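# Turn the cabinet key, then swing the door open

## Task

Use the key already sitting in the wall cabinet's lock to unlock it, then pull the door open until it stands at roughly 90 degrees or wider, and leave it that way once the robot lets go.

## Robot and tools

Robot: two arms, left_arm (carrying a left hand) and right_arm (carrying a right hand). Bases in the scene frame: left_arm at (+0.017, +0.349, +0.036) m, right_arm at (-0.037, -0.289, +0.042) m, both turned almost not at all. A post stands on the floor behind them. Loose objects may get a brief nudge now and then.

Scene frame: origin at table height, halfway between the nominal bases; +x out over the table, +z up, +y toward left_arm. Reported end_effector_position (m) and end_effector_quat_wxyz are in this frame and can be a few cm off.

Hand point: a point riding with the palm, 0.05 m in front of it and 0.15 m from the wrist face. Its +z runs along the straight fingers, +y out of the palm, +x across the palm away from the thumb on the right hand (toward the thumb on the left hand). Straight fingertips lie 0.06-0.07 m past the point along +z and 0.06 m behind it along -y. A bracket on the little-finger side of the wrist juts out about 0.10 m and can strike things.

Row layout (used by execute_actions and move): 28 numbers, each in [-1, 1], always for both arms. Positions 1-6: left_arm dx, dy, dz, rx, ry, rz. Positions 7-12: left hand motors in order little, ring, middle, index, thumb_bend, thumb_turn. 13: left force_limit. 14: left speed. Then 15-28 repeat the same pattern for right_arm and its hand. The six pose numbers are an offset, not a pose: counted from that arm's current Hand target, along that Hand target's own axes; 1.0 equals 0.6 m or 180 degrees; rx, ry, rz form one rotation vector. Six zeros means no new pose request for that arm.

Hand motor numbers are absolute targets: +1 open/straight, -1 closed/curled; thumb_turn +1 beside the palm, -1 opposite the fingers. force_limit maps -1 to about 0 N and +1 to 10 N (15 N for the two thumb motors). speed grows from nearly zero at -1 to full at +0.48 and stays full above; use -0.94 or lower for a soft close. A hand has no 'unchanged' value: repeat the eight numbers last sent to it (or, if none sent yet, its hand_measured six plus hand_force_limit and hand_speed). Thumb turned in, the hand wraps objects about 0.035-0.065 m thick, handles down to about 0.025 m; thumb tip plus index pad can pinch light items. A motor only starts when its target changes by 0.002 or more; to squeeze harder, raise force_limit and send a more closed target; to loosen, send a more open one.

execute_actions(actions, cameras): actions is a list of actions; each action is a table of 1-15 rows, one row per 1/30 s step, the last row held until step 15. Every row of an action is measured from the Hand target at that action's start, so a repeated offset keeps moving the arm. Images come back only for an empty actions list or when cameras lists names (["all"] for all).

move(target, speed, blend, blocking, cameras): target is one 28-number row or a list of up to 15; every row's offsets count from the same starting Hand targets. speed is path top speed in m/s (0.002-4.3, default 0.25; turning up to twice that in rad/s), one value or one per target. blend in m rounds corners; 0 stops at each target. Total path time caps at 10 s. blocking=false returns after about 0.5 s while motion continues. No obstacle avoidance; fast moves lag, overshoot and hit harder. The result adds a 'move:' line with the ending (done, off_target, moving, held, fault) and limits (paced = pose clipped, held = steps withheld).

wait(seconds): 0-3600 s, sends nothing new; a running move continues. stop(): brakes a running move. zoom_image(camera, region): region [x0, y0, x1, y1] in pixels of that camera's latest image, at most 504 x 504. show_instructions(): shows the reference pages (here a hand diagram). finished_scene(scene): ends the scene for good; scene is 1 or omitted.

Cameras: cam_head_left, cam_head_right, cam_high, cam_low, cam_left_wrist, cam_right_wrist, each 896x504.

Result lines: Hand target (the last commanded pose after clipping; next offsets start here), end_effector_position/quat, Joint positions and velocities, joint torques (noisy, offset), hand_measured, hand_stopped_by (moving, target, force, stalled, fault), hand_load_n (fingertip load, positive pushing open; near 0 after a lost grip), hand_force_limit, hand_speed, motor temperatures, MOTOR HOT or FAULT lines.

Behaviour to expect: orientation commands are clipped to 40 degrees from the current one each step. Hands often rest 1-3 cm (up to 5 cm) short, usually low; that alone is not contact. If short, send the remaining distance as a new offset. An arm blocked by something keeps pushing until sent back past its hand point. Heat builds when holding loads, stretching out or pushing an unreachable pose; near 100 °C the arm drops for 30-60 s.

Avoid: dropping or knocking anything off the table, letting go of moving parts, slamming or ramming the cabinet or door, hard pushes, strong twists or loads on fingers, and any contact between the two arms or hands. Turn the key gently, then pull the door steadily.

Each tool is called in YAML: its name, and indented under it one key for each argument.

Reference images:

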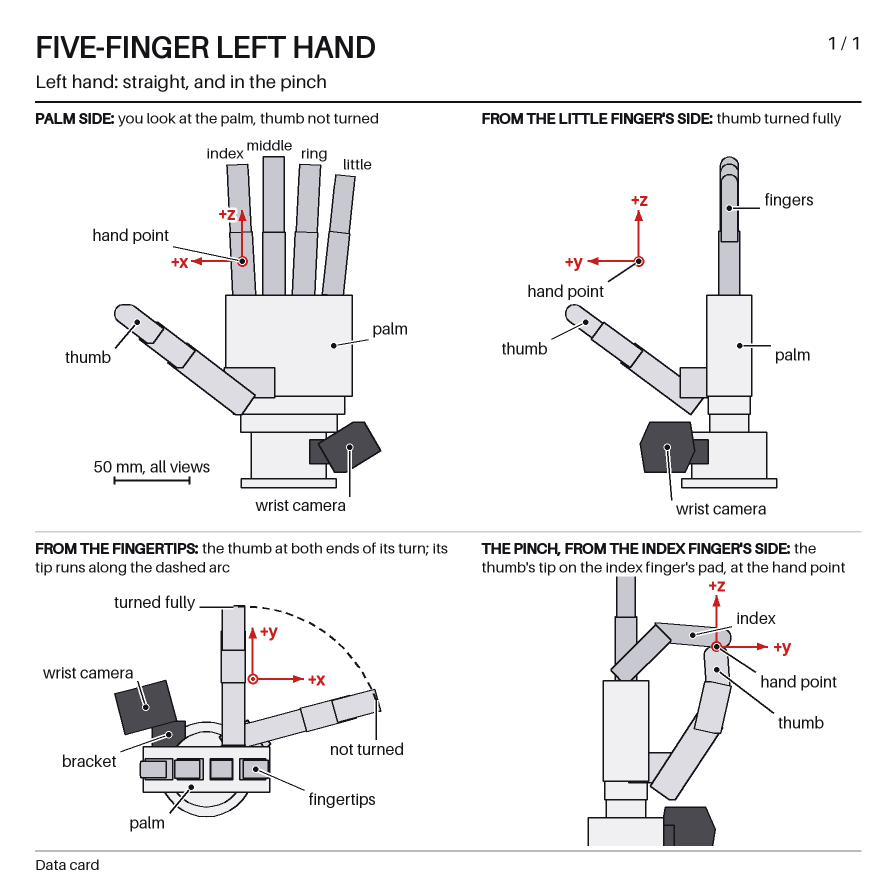

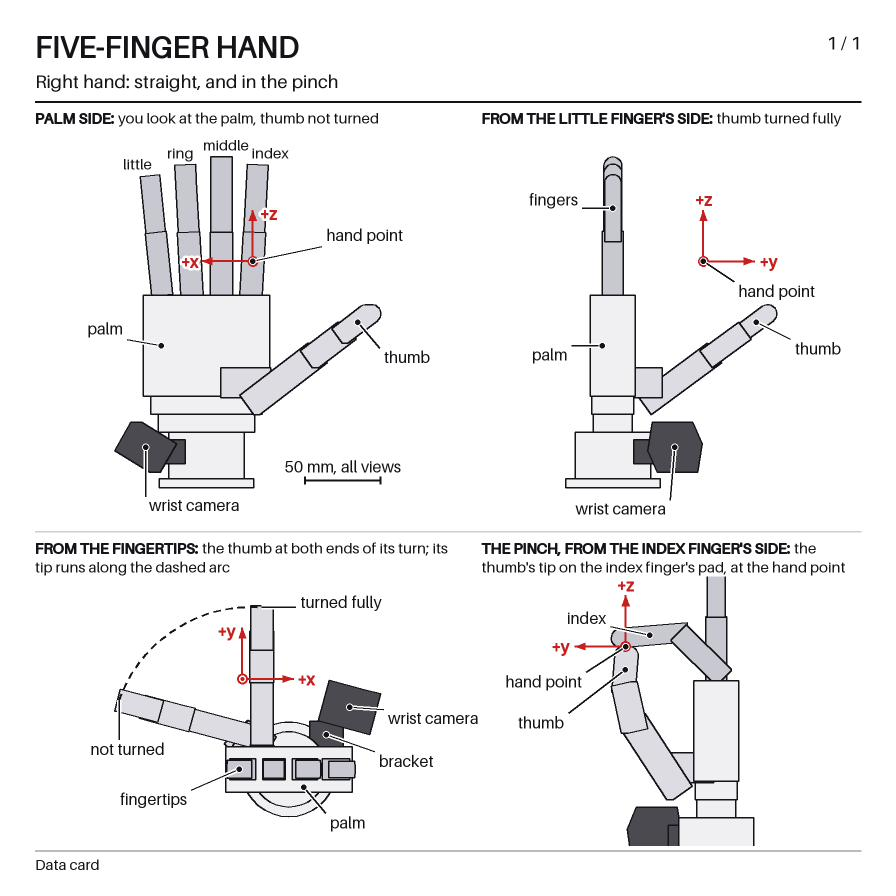

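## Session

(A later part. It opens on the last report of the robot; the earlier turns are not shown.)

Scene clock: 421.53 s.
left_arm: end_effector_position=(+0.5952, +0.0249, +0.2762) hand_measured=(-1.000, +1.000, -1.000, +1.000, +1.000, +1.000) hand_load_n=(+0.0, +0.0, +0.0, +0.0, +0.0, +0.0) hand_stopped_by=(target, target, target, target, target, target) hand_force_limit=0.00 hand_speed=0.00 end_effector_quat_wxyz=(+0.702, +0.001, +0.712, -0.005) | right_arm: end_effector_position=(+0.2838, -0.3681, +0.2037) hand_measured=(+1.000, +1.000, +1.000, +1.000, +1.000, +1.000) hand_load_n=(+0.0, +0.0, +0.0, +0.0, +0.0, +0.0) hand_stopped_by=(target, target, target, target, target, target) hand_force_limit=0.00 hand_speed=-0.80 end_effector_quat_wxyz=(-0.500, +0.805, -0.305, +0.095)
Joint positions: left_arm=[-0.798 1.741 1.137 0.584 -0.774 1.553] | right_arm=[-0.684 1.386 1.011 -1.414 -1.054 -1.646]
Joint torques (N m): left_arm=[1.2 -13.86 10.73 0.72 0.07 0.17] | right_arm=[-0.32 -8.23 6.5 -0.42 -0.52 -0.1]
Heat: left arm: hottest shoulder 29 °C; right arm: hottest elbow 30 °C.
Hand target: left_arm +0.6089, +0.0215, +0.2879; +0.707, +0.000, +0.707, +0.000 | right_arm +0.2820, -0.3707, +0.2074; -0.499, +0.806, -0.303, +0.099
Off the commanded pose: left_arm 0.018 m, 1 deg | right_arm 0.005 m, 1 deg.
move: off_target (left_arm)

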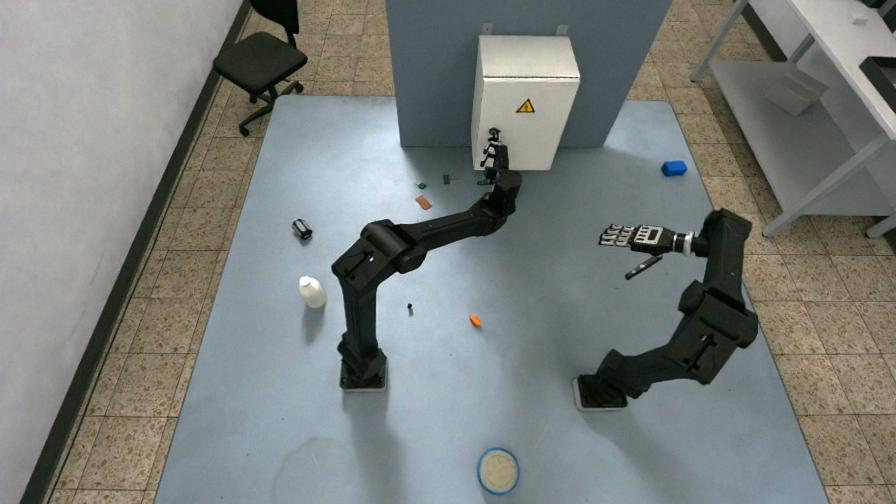

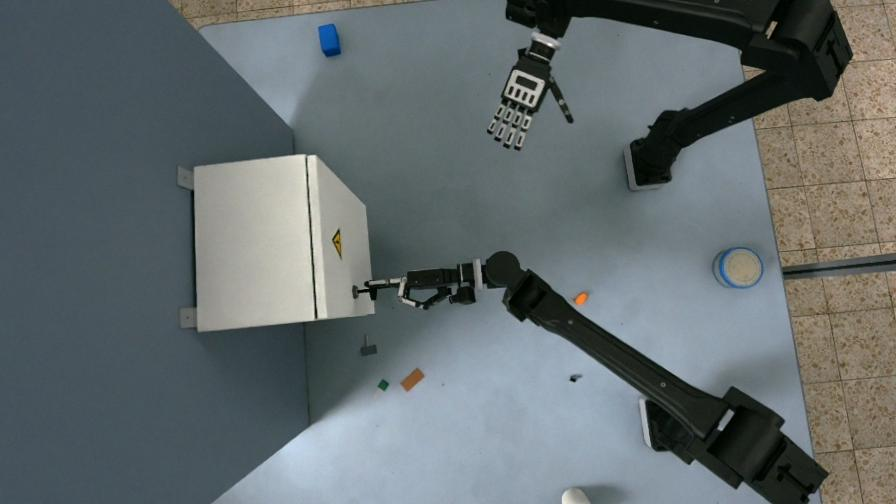

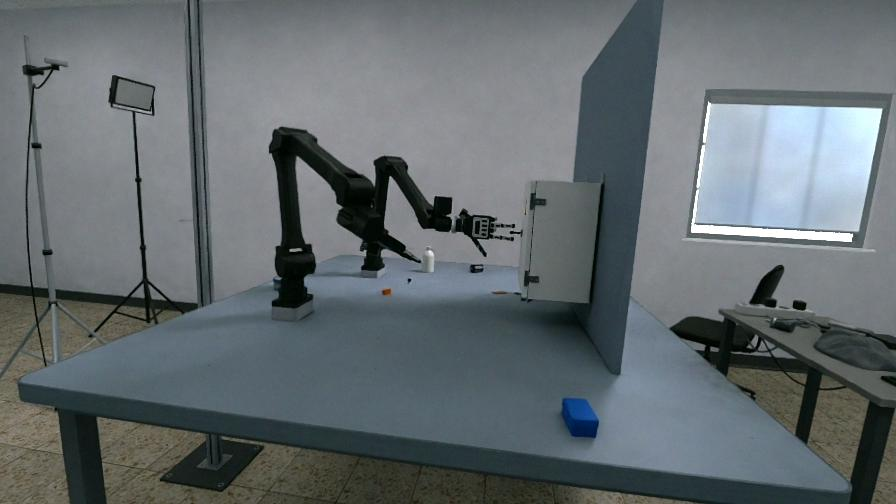

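move:
  target: [0.0,0.0233,0.005,0,0,0,-1,1,-1,1,1,1,0,0,0,0,0,0,0,0,1,1,1,1,1,1,0,-0.8]
  speed: 0.06
  cameras: ["cam_head_left","cam_high","cam_low","cam_left_wrist"]

zoom_image:
  camera: "cam_head_left"
  region: [460, 100, 530, 170]

zoom_image:
  camera: "cam_low"
  region: [460, 200, 550, 270]

zoom_image:
  camera: "cam_high"
  region: [330, 240, 450, 340]

Scene clock: 427.70 s.
left_arm: end_effector_position=(+0.6038, +0.0332, +0.2761) hand_measured=(-1.000, +1.000, -1.000, +1.000, +1.000, +1.000) hand_load_n=(+0.0, +0.0, +0.0, +0.0, +0.0, +0.0) hand_stopped_by=(target, target, target, target, target, target) hand_force_limit=0.00 hand_speed=0.00 end_effector_quat_wxyz=(+0.702, +0.002, +0.712, -0.006) | right_arm: end_effector_position=(+0.2838, -0.3681, +0.2037) hand_measured=(+1.000, +1.000, +1.000, +1.000, +1.000, +1.000) hand_load_n=(+0.0, +0.0, +0.0, +0.0, +0.0, +0.0) hand_stopped_by=(target, target, target, target, target, target) hand_force_limit=0.00 hand_speed=-0.80 end_effector_quat_wxyz=(-0.500, +0.805, -0.305, +0.095)
Joint positions: left_arm=[-0.776 1.741 1.137 0.584 -0.75 1.553] | right_arm=[-0.684 1.386 1.011 -1.414 -1.054 -1.646]
Joint torques (N m): left_arm=[1.2 -14.92 9.2 0.92 0.08 0.17] | right_arm=[0.15 -8.64 6.63 -0.47 -0.53 -0.1]
Heat: left arm: hottest shoulder 29 °C; right arm: hottest elbow 30 °C.
Hand target: left_arm +0.6119, +0.0355, +0.2878; +0.707, +0.000, +0.707, +0.000 | right_arm +0.2820, -0.3707, +0.2074; -0.499, +0.806, -0.303, +0.099
Off the commanded pose: left_arm 0.014 m, 1 deg | right_arm 0.005 m, 1 deg.
move: off_target (left_arm)
cam_left_wrist: T_world_to_cam=[[0.04551, -0.9747, -0.21882, 0.06961], [-0.48293, 0.17028, -0.85894, 0.52521], [0.87448, 0.14477, -0.46296, -0.29028]] pos_world=[0.50431, 0.02044, 0.33197]

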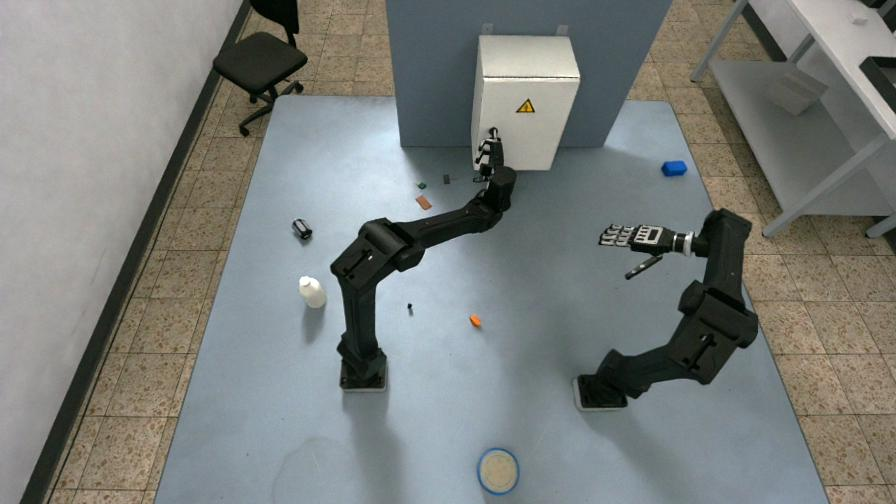

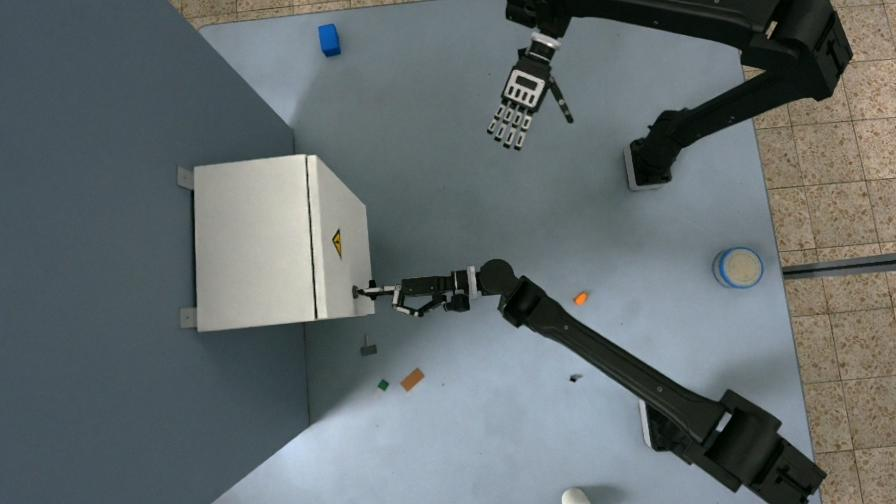

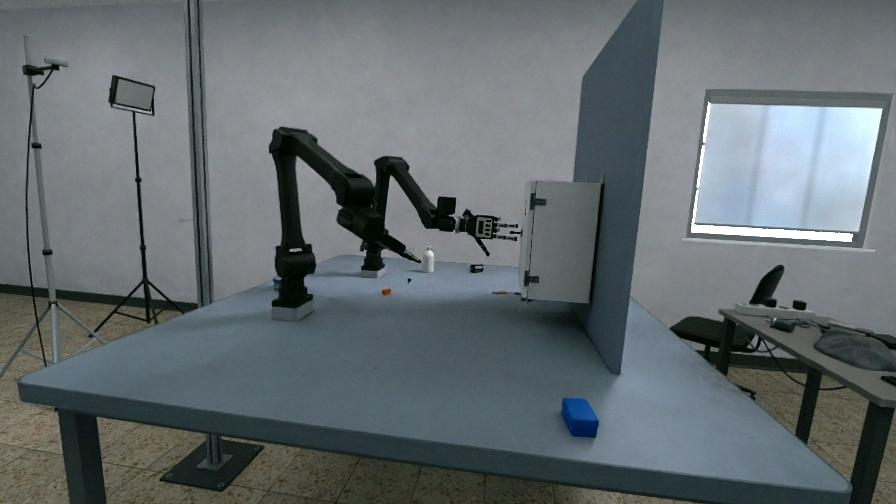

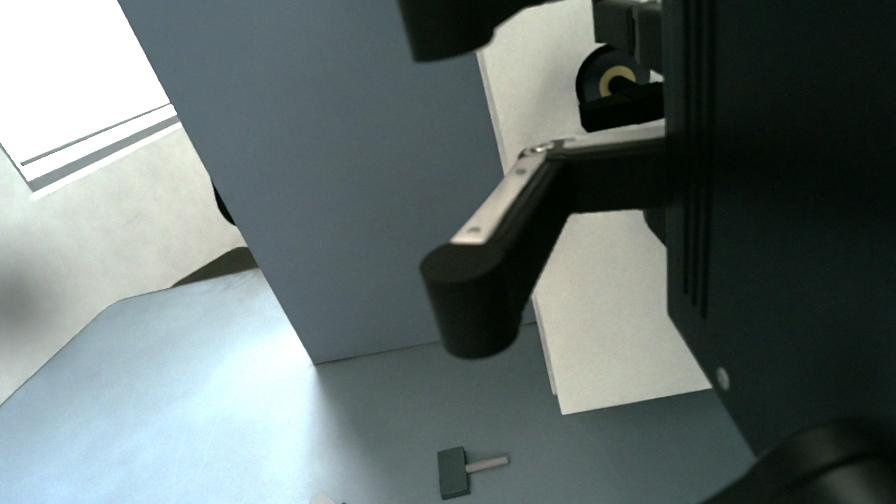

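Scaled by 7.200 from the camera's image (finer frame: 1280x720).

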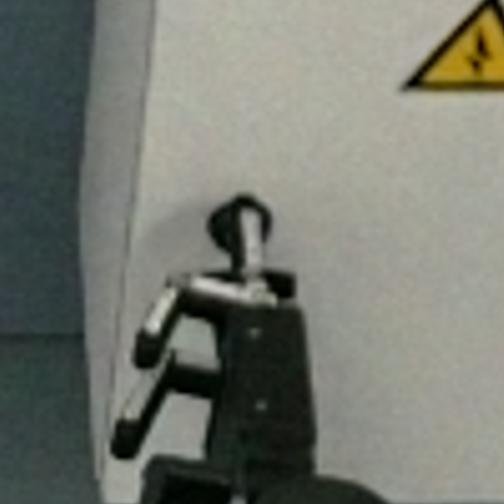

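Scaled by 5.600 from the camera's image (finer frame: 1280x720).

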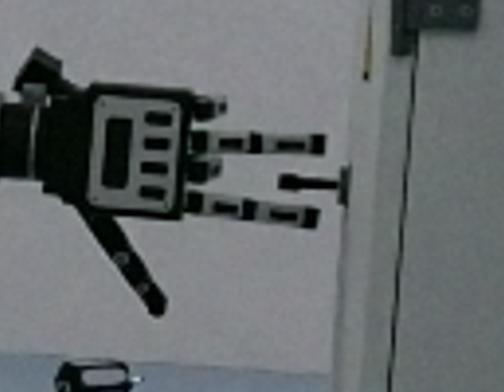

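Scaled by 4.200 from the camera's image (finer frame: 1280x720).

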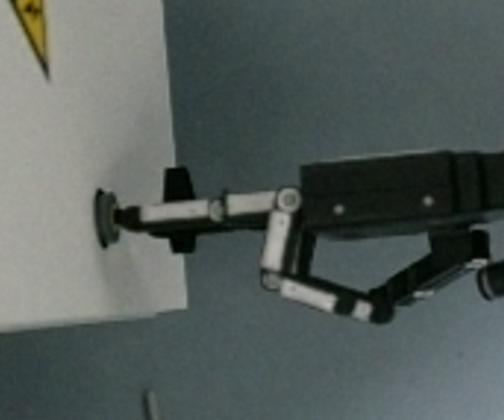

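move:
  target:
    - [0.0318,-0.0197,0,0,0,-0.1111,-1,1,-1,1,1,1,0,0,0,0,0,0,0,0,1,1,1,1,1,1,0,-0.8]
    - [0.0549,-0.0491,0,0,0,-0.2222,-1,1,-1,1,1,1,0,0,0,0,0,0,0,0,1,1,1,1,1,1,0,-0.8]
    - [0.0666,-0.0846,0,0,0,-0.3333,-1,1,-1,1,1,1,0,0,0,0,0,0,0,0,1,1,1,1,1,1,0,-0.8]
    - [0.0654,-0.122,0,0,0,-0.4444,-1,1,-1,1,1,1,0,0,0,0,0,0,0,0,1,1,1,1,1,1,0,-0.8]
  speed: 0.15
  blend: 0.004
  cameras: ["cam_head_left","cam_high","cam_low","cam_left_wrist"]

zoom_image:
  camera: "cam_head_left"
  region: [460, 100, 530, 170]

zoom_image:
  camera: "cam_low"
  region: [460, 200, 550, 270]

zoom_image:
  camera: "cam_high"
  region: [330, 240, 450, 340]

zoom_image:
  camera: "cam_left_wrist"
  region: [400, 0, 700, 160]

Scene clock: 442.50 s.
left_arm: end_effector_position=(+0.6056, -0.0419, +0.2418) hand_measured=(-1.000, +1.000, -1.000, +1.000, +1.000, +1.000) hand_load_n=(+0.0, +0.0, +0.0, +0.0, +0.0, +0.0) hand_stopped_by=(target, target, target, target, target, target) hand_force_limit=0.00 hand_speed=0.00 end_effector_quat_wxyz=(+0.542, -0.446, +0.555, -0.447) | right_arm: end_effector_position=(+0.2838, -0.3681, +0.2037) hand_measured=(+1.000, +1.000, +1.000, +1.000, +1.000, +1.000) hand_load_n=(+0.0, +0.0, +0.0, +0.0, -0.5, +0.0) hand_stopped_by=(target, target, target, target, target, target) hand_force_limit=0.00 hand_speed=-0.80 end_effector_quat_wxyz=(-0.500, +0.805, -0.305, +0.095)
Joint positions: left_arm=[-0.767 1.741 1.137 0.584 -0.739 0.192] | right_arm=[-0.684 1.386 1.011 -1.414 -1.054 -1.646]
Joint torques (N m): left_arm=[1.26 -15.09 7.82 1.57 0.07 -0.14] | right_arm=[0.09 -8.23 6.61 -0.38 -0.52 -0.11]
Heat: left arm: hottest elbow 30 °C; right arm: hottest elbow 30 °C.
Hand target: left_arm +0.6119, -0.0376, +0.2486; +0.541, -0.455, +0.542, -0.455 | right_arm +0.2820, -0.3707, +0.2074; -0.499, +0.806, -0.303, +0.099
Off the commanded pose: left_arm 0.010 m, 2 deg | right_arm 0.005 m, 1 deg.
move: done
cam_left_wrist: T_world_to_cam=[[0.06659, -0.41738, 0.90629, -0.2727], [-0.48807, -0.80585, -0.33526, 0.34495], [0.87026, -0.42, -0.25737, -0.36763]] pos_world=[0.50645, 0.00975, 0.26818]

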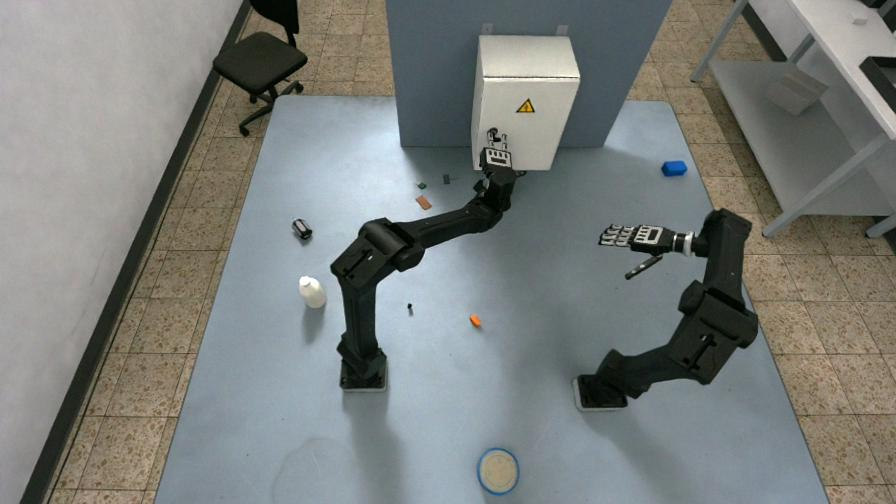

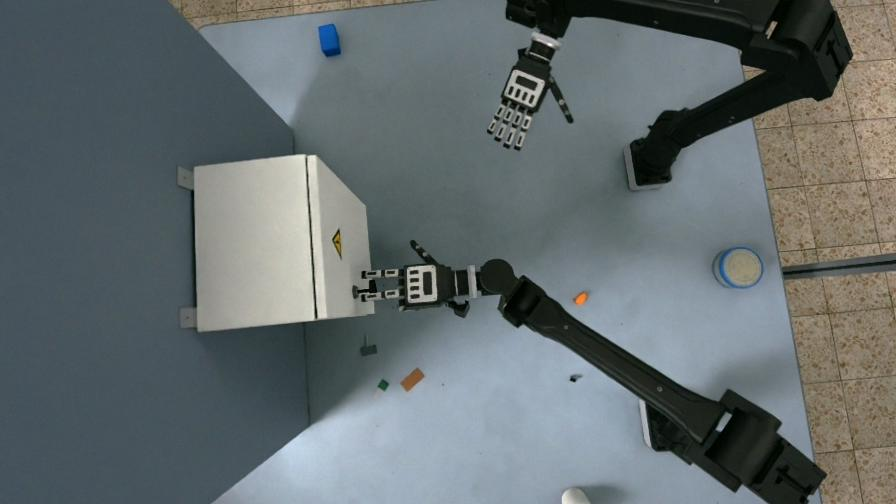

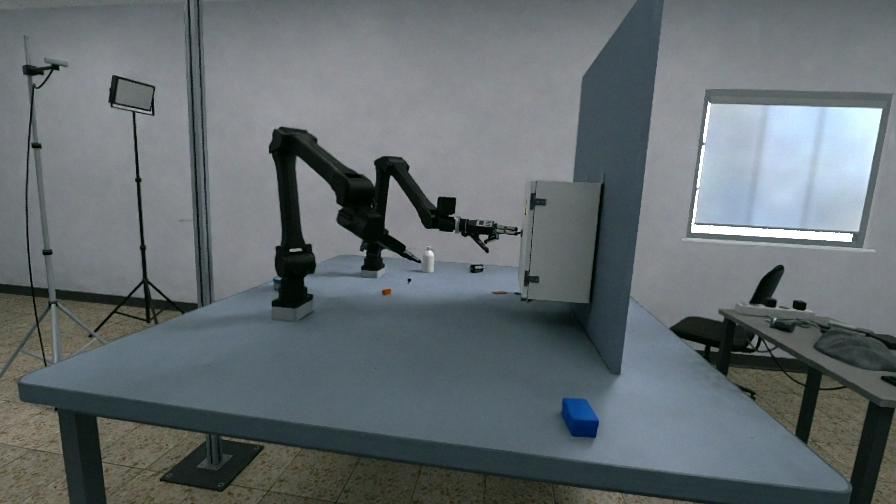

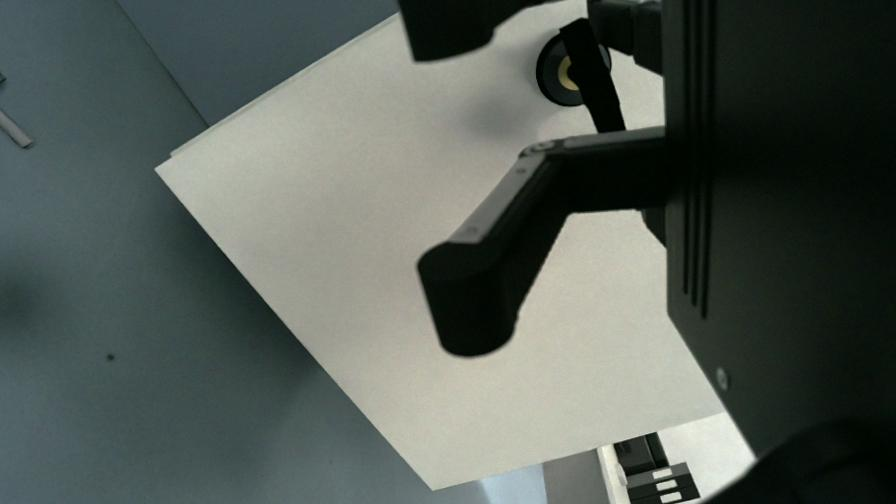

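Scaled by 7.200 from the camera's image (finer frame: 1280x720).

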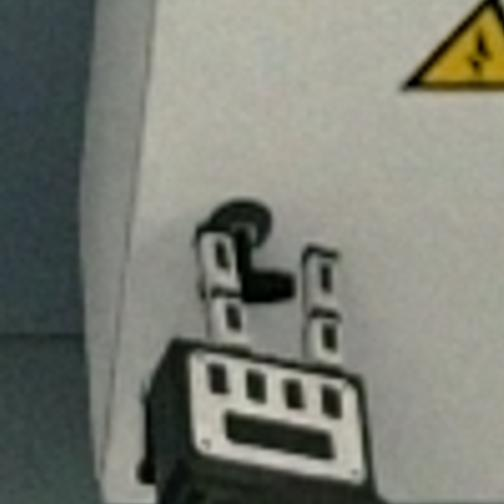

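Scaled by 5.600 from the camera's image (finer frame: 1280x720).

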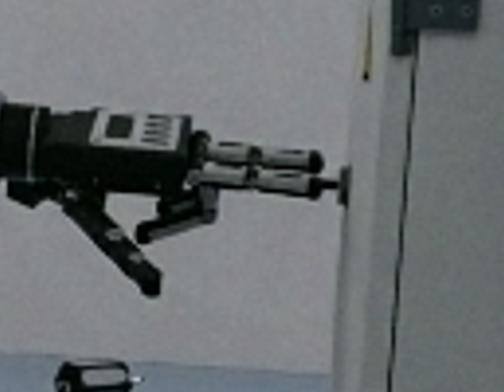

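Scaled by 4.200 from the camera's image (finer frame: 1280x720).

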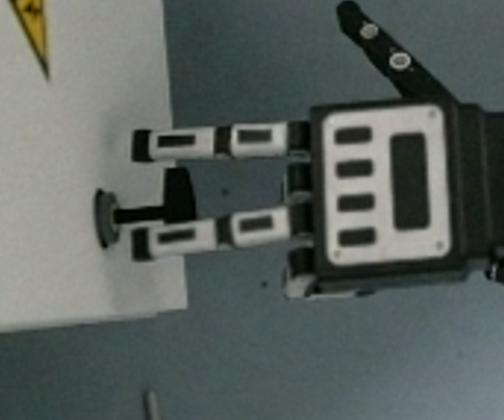

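Scaled by 1.680 from the camera's image (finer frame: 1280x720).

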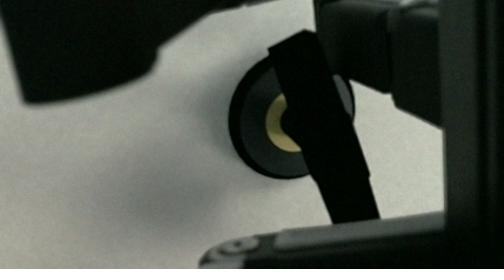

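move:
  target:
    - [-0.013,0.0125,0,0,0,0,-1,1,-1,1,1,1,0,0,0,0,0,0,0,0,1,1,1,1,1,1,0,-0.8]
    - [0.019,-0.0055,0,0,0,-0.1111,-1,1,-1,1,1,1,0,0,0,0,0,0,0,0,1,1,1,1,1,1,0,-0.8]
  speed: 0.1
  cameras: ["cam_head_left","cam_high","cam_low","cam_left_wrist"]

zoom_image:
  camera: "cam_head_left"
  region: [460, 100, 530, 170]

zoom_image:
  camera: "cam_low"
  region: [460, 200, 550, 270]

zoom_image:
  camera: "cam_high"
  region: [330, 240, 450, 340]

zoom_image:
  camera: "cam_left_wrist"
  region: [400, 0, 700, 160]

Scene clock: 458.57 s.
left_arm: end_effector_position=(+0.6085, -0.0582, +0.2509) hand_measured=(-1.000, +1.000, -1.000, +1.000, +1.000, +1.000) hand_load_n=(+0.0, +0.0, +0.5, +0.0, +0.0, +0.0) hand_stopped_by=(target, target, target, target, target, target) hand_force_limit=0.00 hand_speed=0.00 end_effector_quat_wxyz=(-0.455, +0.534, -0.468, +0.537) | right_arm: end_effector_position=(+0.2838, -0.3681, +0.2037) hand_measured=(+1.000, +1.000, +1.000, +1.000, +1.000, +1.000) hand_load_n=(+0.0, +0.0, +0.0, +0.0, +0.0, +0.0) hand_stopped_by=(target, target, target, target, target, target) hand_force_limit=0.00 hand_speed=-0.80 end_effector_quat_wxyz=(-0.500, +0.805, -0.305, +0.095)
Joint positions: left_arm=[-0.756 1.741 1.129 0.601 -0.724 -0.155] | right_arm=[-0.684 1.386 1.011 -1.414 -1.054 -1.646]
Joint torques (N m): left_arm=[1.26 -15.03 6.43 2 -0.03 -0.18] | right_arm=[-0.38 -7.94 6.69 -0.38 -0.49 -0.1]
Heat: left arm: hottest shoulder 29 °C; right arm: hottest elbow 30 °C.
Hand target: left_arm +0.6120, -0.0494, +0.2499; -0.454, +0.542, -0.455, +0.542 | right_arm +0.2820, -0.3707, +0.2074; -0.499, +0.806, -0.303, +0.099
Off the commanded pose: left_arm 0.010 m, 2 deg | right_arm 0.005 m, 1 deg.
move: done
cam_left_wrist: T_world_to_cam=[[0.06608, -0.07905, 0.99468, -0.29012], [-0.48795, -0.87209, -0.03689, 0.25748], [0.87037, -0.48292, -0.09621, -0.41884]] pos_world=[0.50935, -0.00065, 0.25778]

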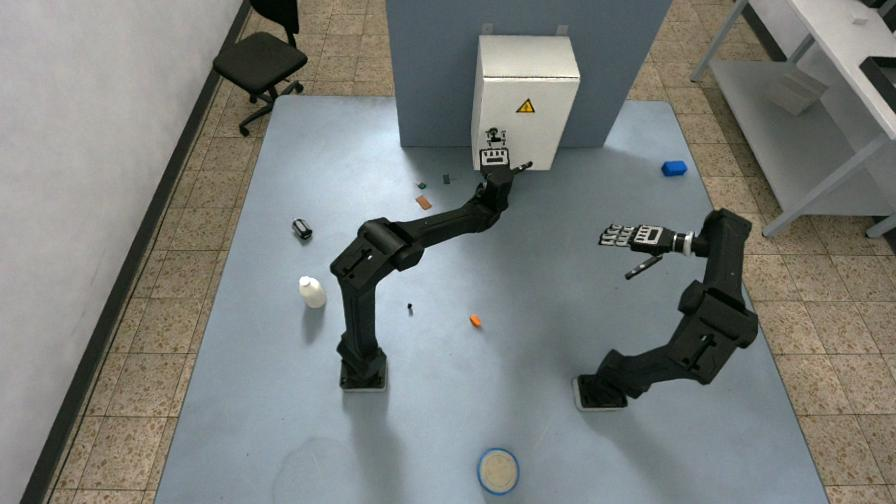

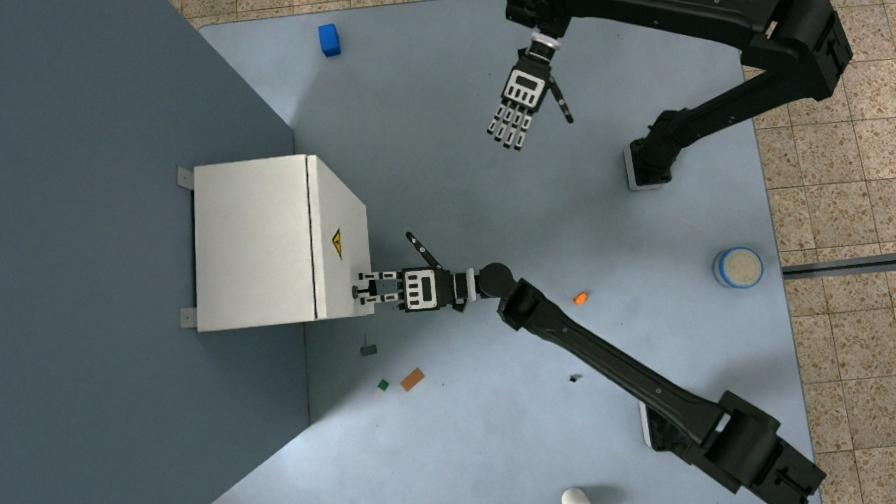

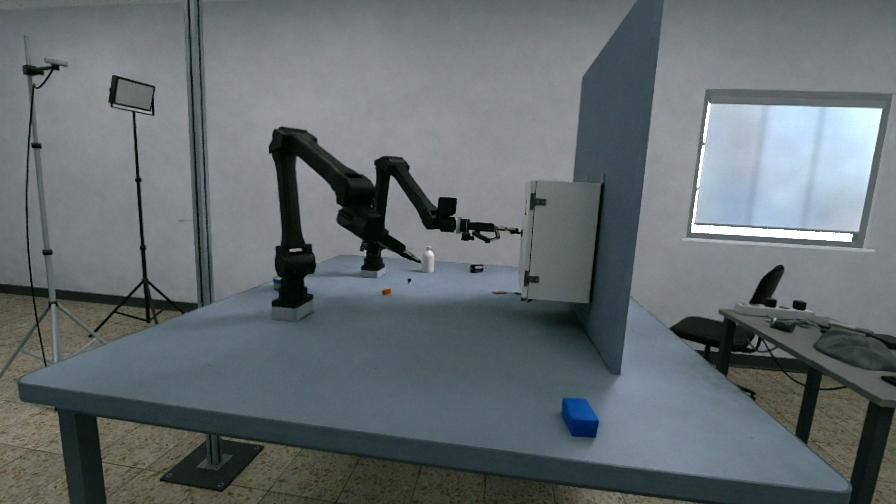

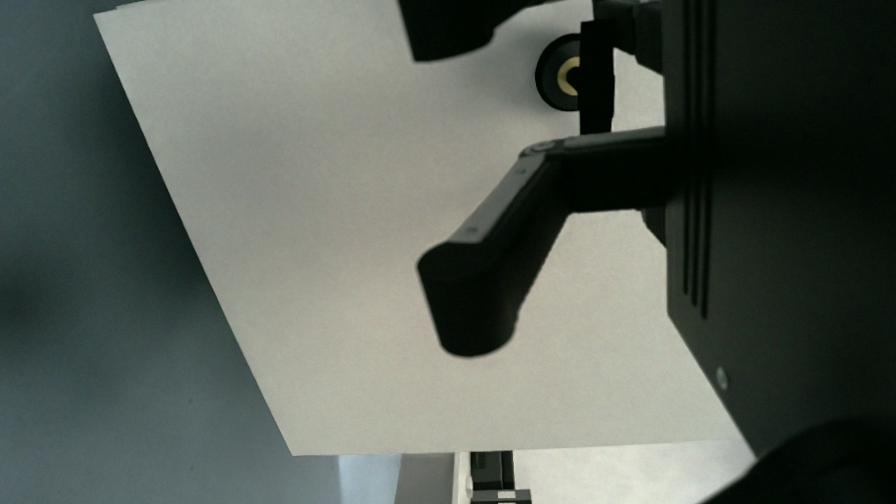

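Scaled by 7.200 from the camera's image (finer frame: 1280x720).

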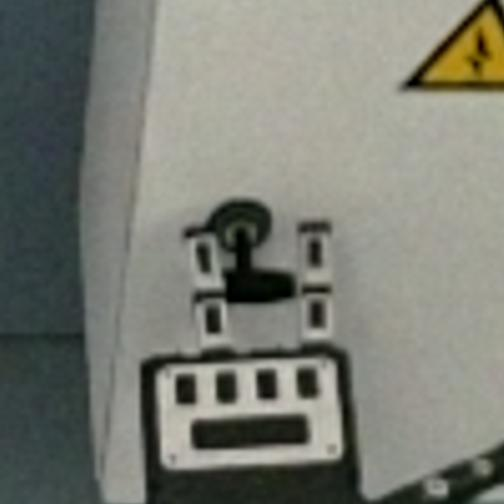

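Scaled by 5.600 from the camera's image (finer frame: 1280x720).

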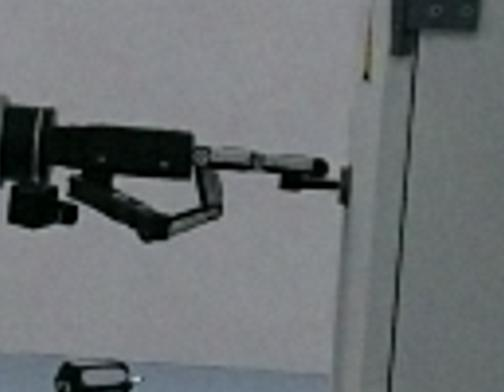

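Scaled by 4.200 from the camera's image (finer frame: 1280x720).

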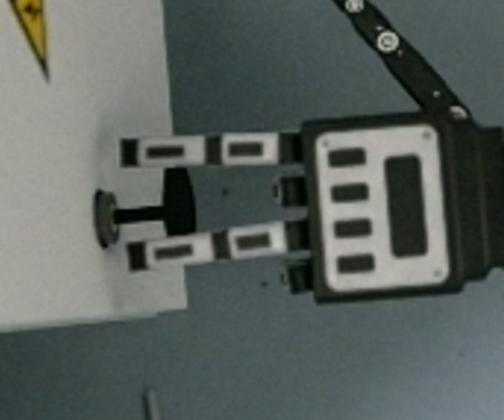

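Scaled by 1.680 from the camera's image (finer frame: 1280x720).

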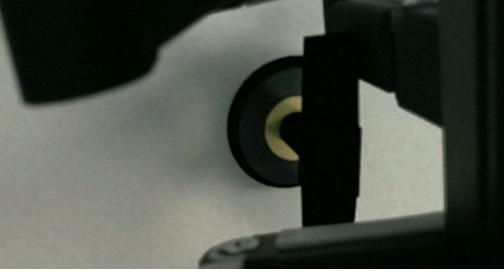

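move:
  target:
    - [-0.0715,-0.0111,-0.0083,0,0,0.25,-1,1,-1,1,1,1,0,0,0,0,0,0,0,0,1,1,1,1,1,1,0,-0.8]
    - [-0.078,0.0063,-0.0083,0,0,0.25,-1,1,-1,1,1,1,0,0,0,0,0,0,0,0,1,1,1,1,1,1,0,-0.8]
  speed: 0.1
  cameras: ["cam_head_left","cam_high","cam_low","cam_left_wrist"]

zoom_image:
  camera: "cam_head_left"
  region: [460, 100, 530, 170]

zoom_image:
  camera: "cam_low"
  region: [460, 200, 550, 270]

zoom_image:
  camera: "cam_high"
  region: [330, 240, 450, 340]

zoom_image:
  camera: "cam_left_wrist"
  region: [400, 0, 700, 160]

Scene clock: 479.50 s.
left_arm: end_effector_position=(+0.6071, -0.0114, +0.2550) hand_measured=(-1.000, +1.000, -1.000, +1.000, +1.000, +1.000) hand_load_n=(+0.0, +0.0, +0.0, +0.0, +0.0, -0.5) hand_stopped_by=(target, target, target, target, target, target) hand_force_limit=0.00 hand_speed=0.00 end_effector_quat_wxyz=(+0.621, -0.331, +0.620, -0.347) | right_arm: end_effector_position=(+0.2838, -0.3681, +0.2037) hand_measured=(+1.000, +1.000, +1.000, +1.000, +1.000, +1.000) hand_load_n=(+0.0, +0.0, +0.0, -0.5, +0.0, +0.0) hand_stopped_by=(target, target, target, target, target, target) hand_force_limit=0.00 hand_speed=-0.80 end_effector_quat_wxyz=(-0.500, +0.805, -0.305, +0.095)
Joint positions: left_arm=[-0.758 1.717 1.129 0.604 -0.724 0.58] | right_arm=[-0.684 1.386 1.011 -1.414 -1.054 -1.646]
Joint torques (N m): left_arm=[0.56 -13.39 6.45 1.74 -0.4 0.26] | right_arm=[-0.79 -8.12 6.6 -0.43 -0.55 -0.1]
Heat: left arm: hottest shoulder 29 °C; right arm: hottest elbow 30 °C.
Hand target: left_arm +0.6070, -0.0040, +0.2379; +0.627, -0.327, +0.627, -0.326 | right_arm +0.2820, -0.3707, +0.2074; -0.499, +0.806, -0.303, +0.099
Off the commanded pose: left_arm 0.018 m, 3 deg | right_arm 0.005 m, 1 deg.
move: off_target (left_arm)
cam_left_wrist: T_world_to_cam=[[0.03723, -0.71361, 0.69956, -0.20484], [-0.47778, -0.62756, -0.61474, 0.44168], [0.87769, -0.31134, -0.36431, -0.32869]] pos_world=[0.50714, 0.02867, 0.29507]

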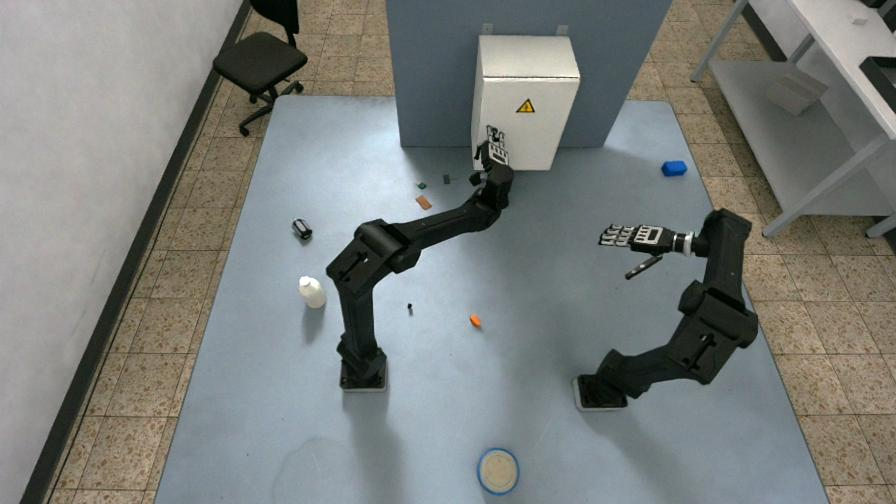

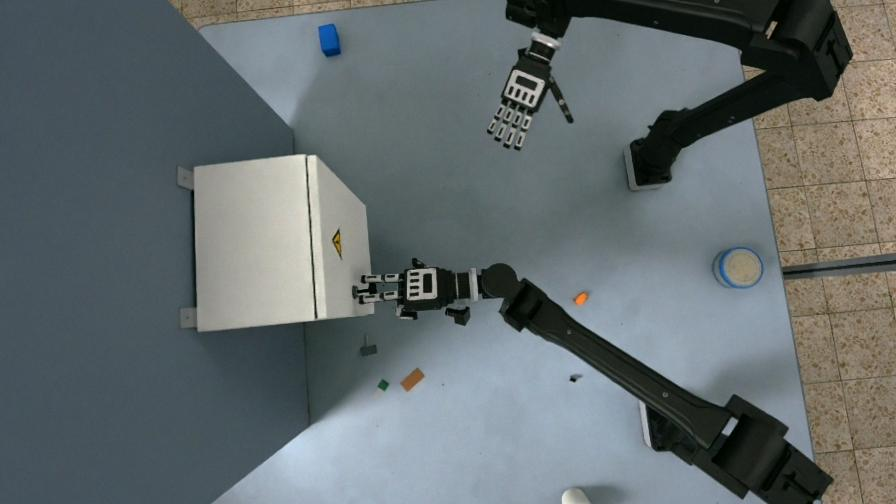

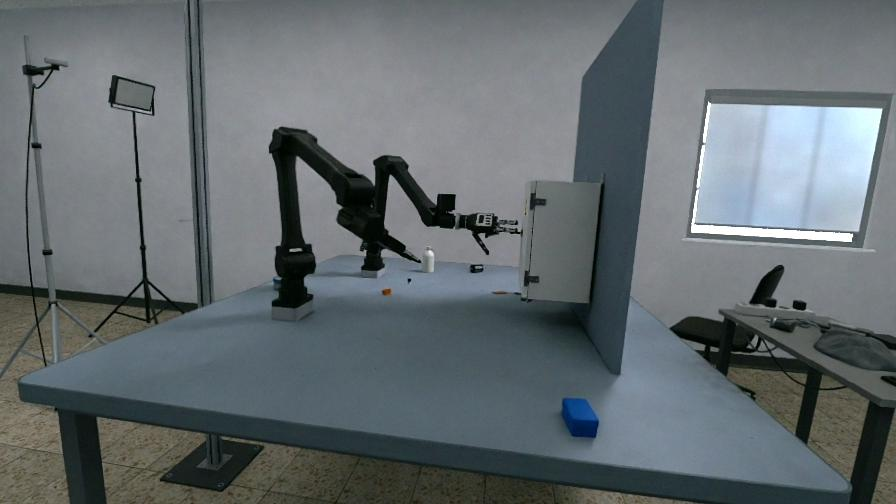

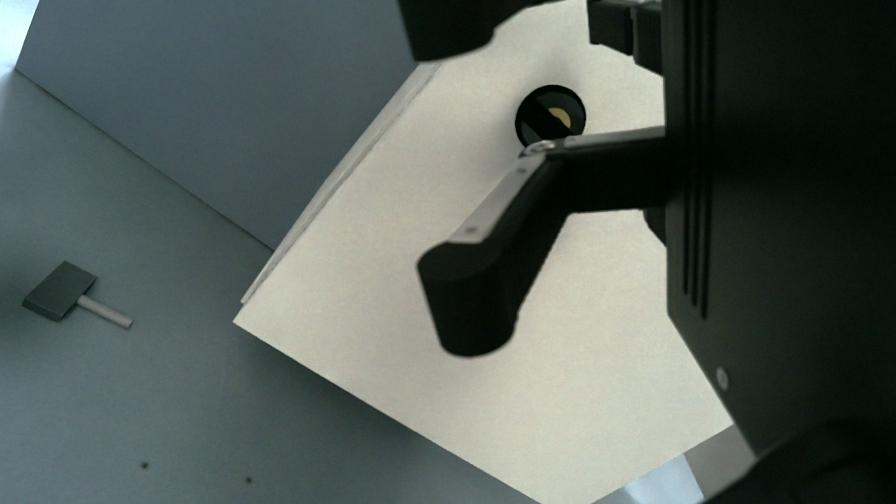

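Scaled by 7.200 from the camera's image (finer frame: 1280x720).

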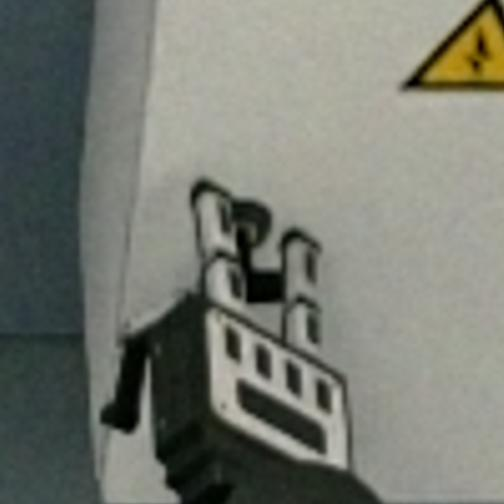

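Scaled by 5.600 from the camera's image (finer frame: 1280x720).

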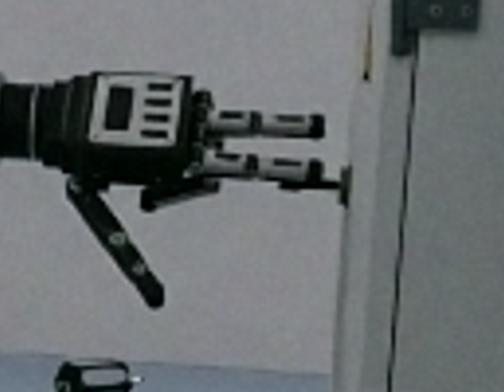

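Scaled by 4.200 from the camera's image (finer frame: 1280x720).

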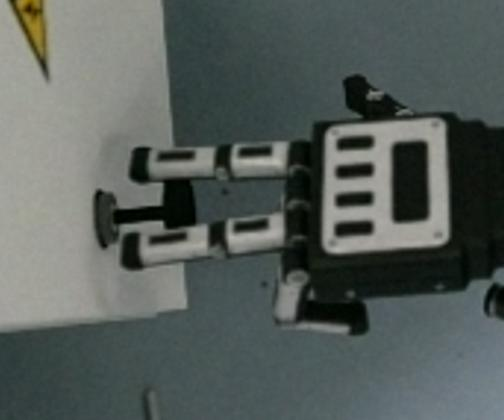

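Scaled by 1.680 from the camera's image (finer frame: 1280x720).

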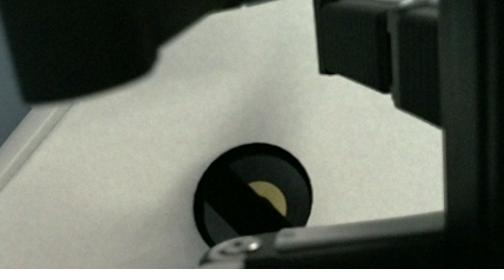

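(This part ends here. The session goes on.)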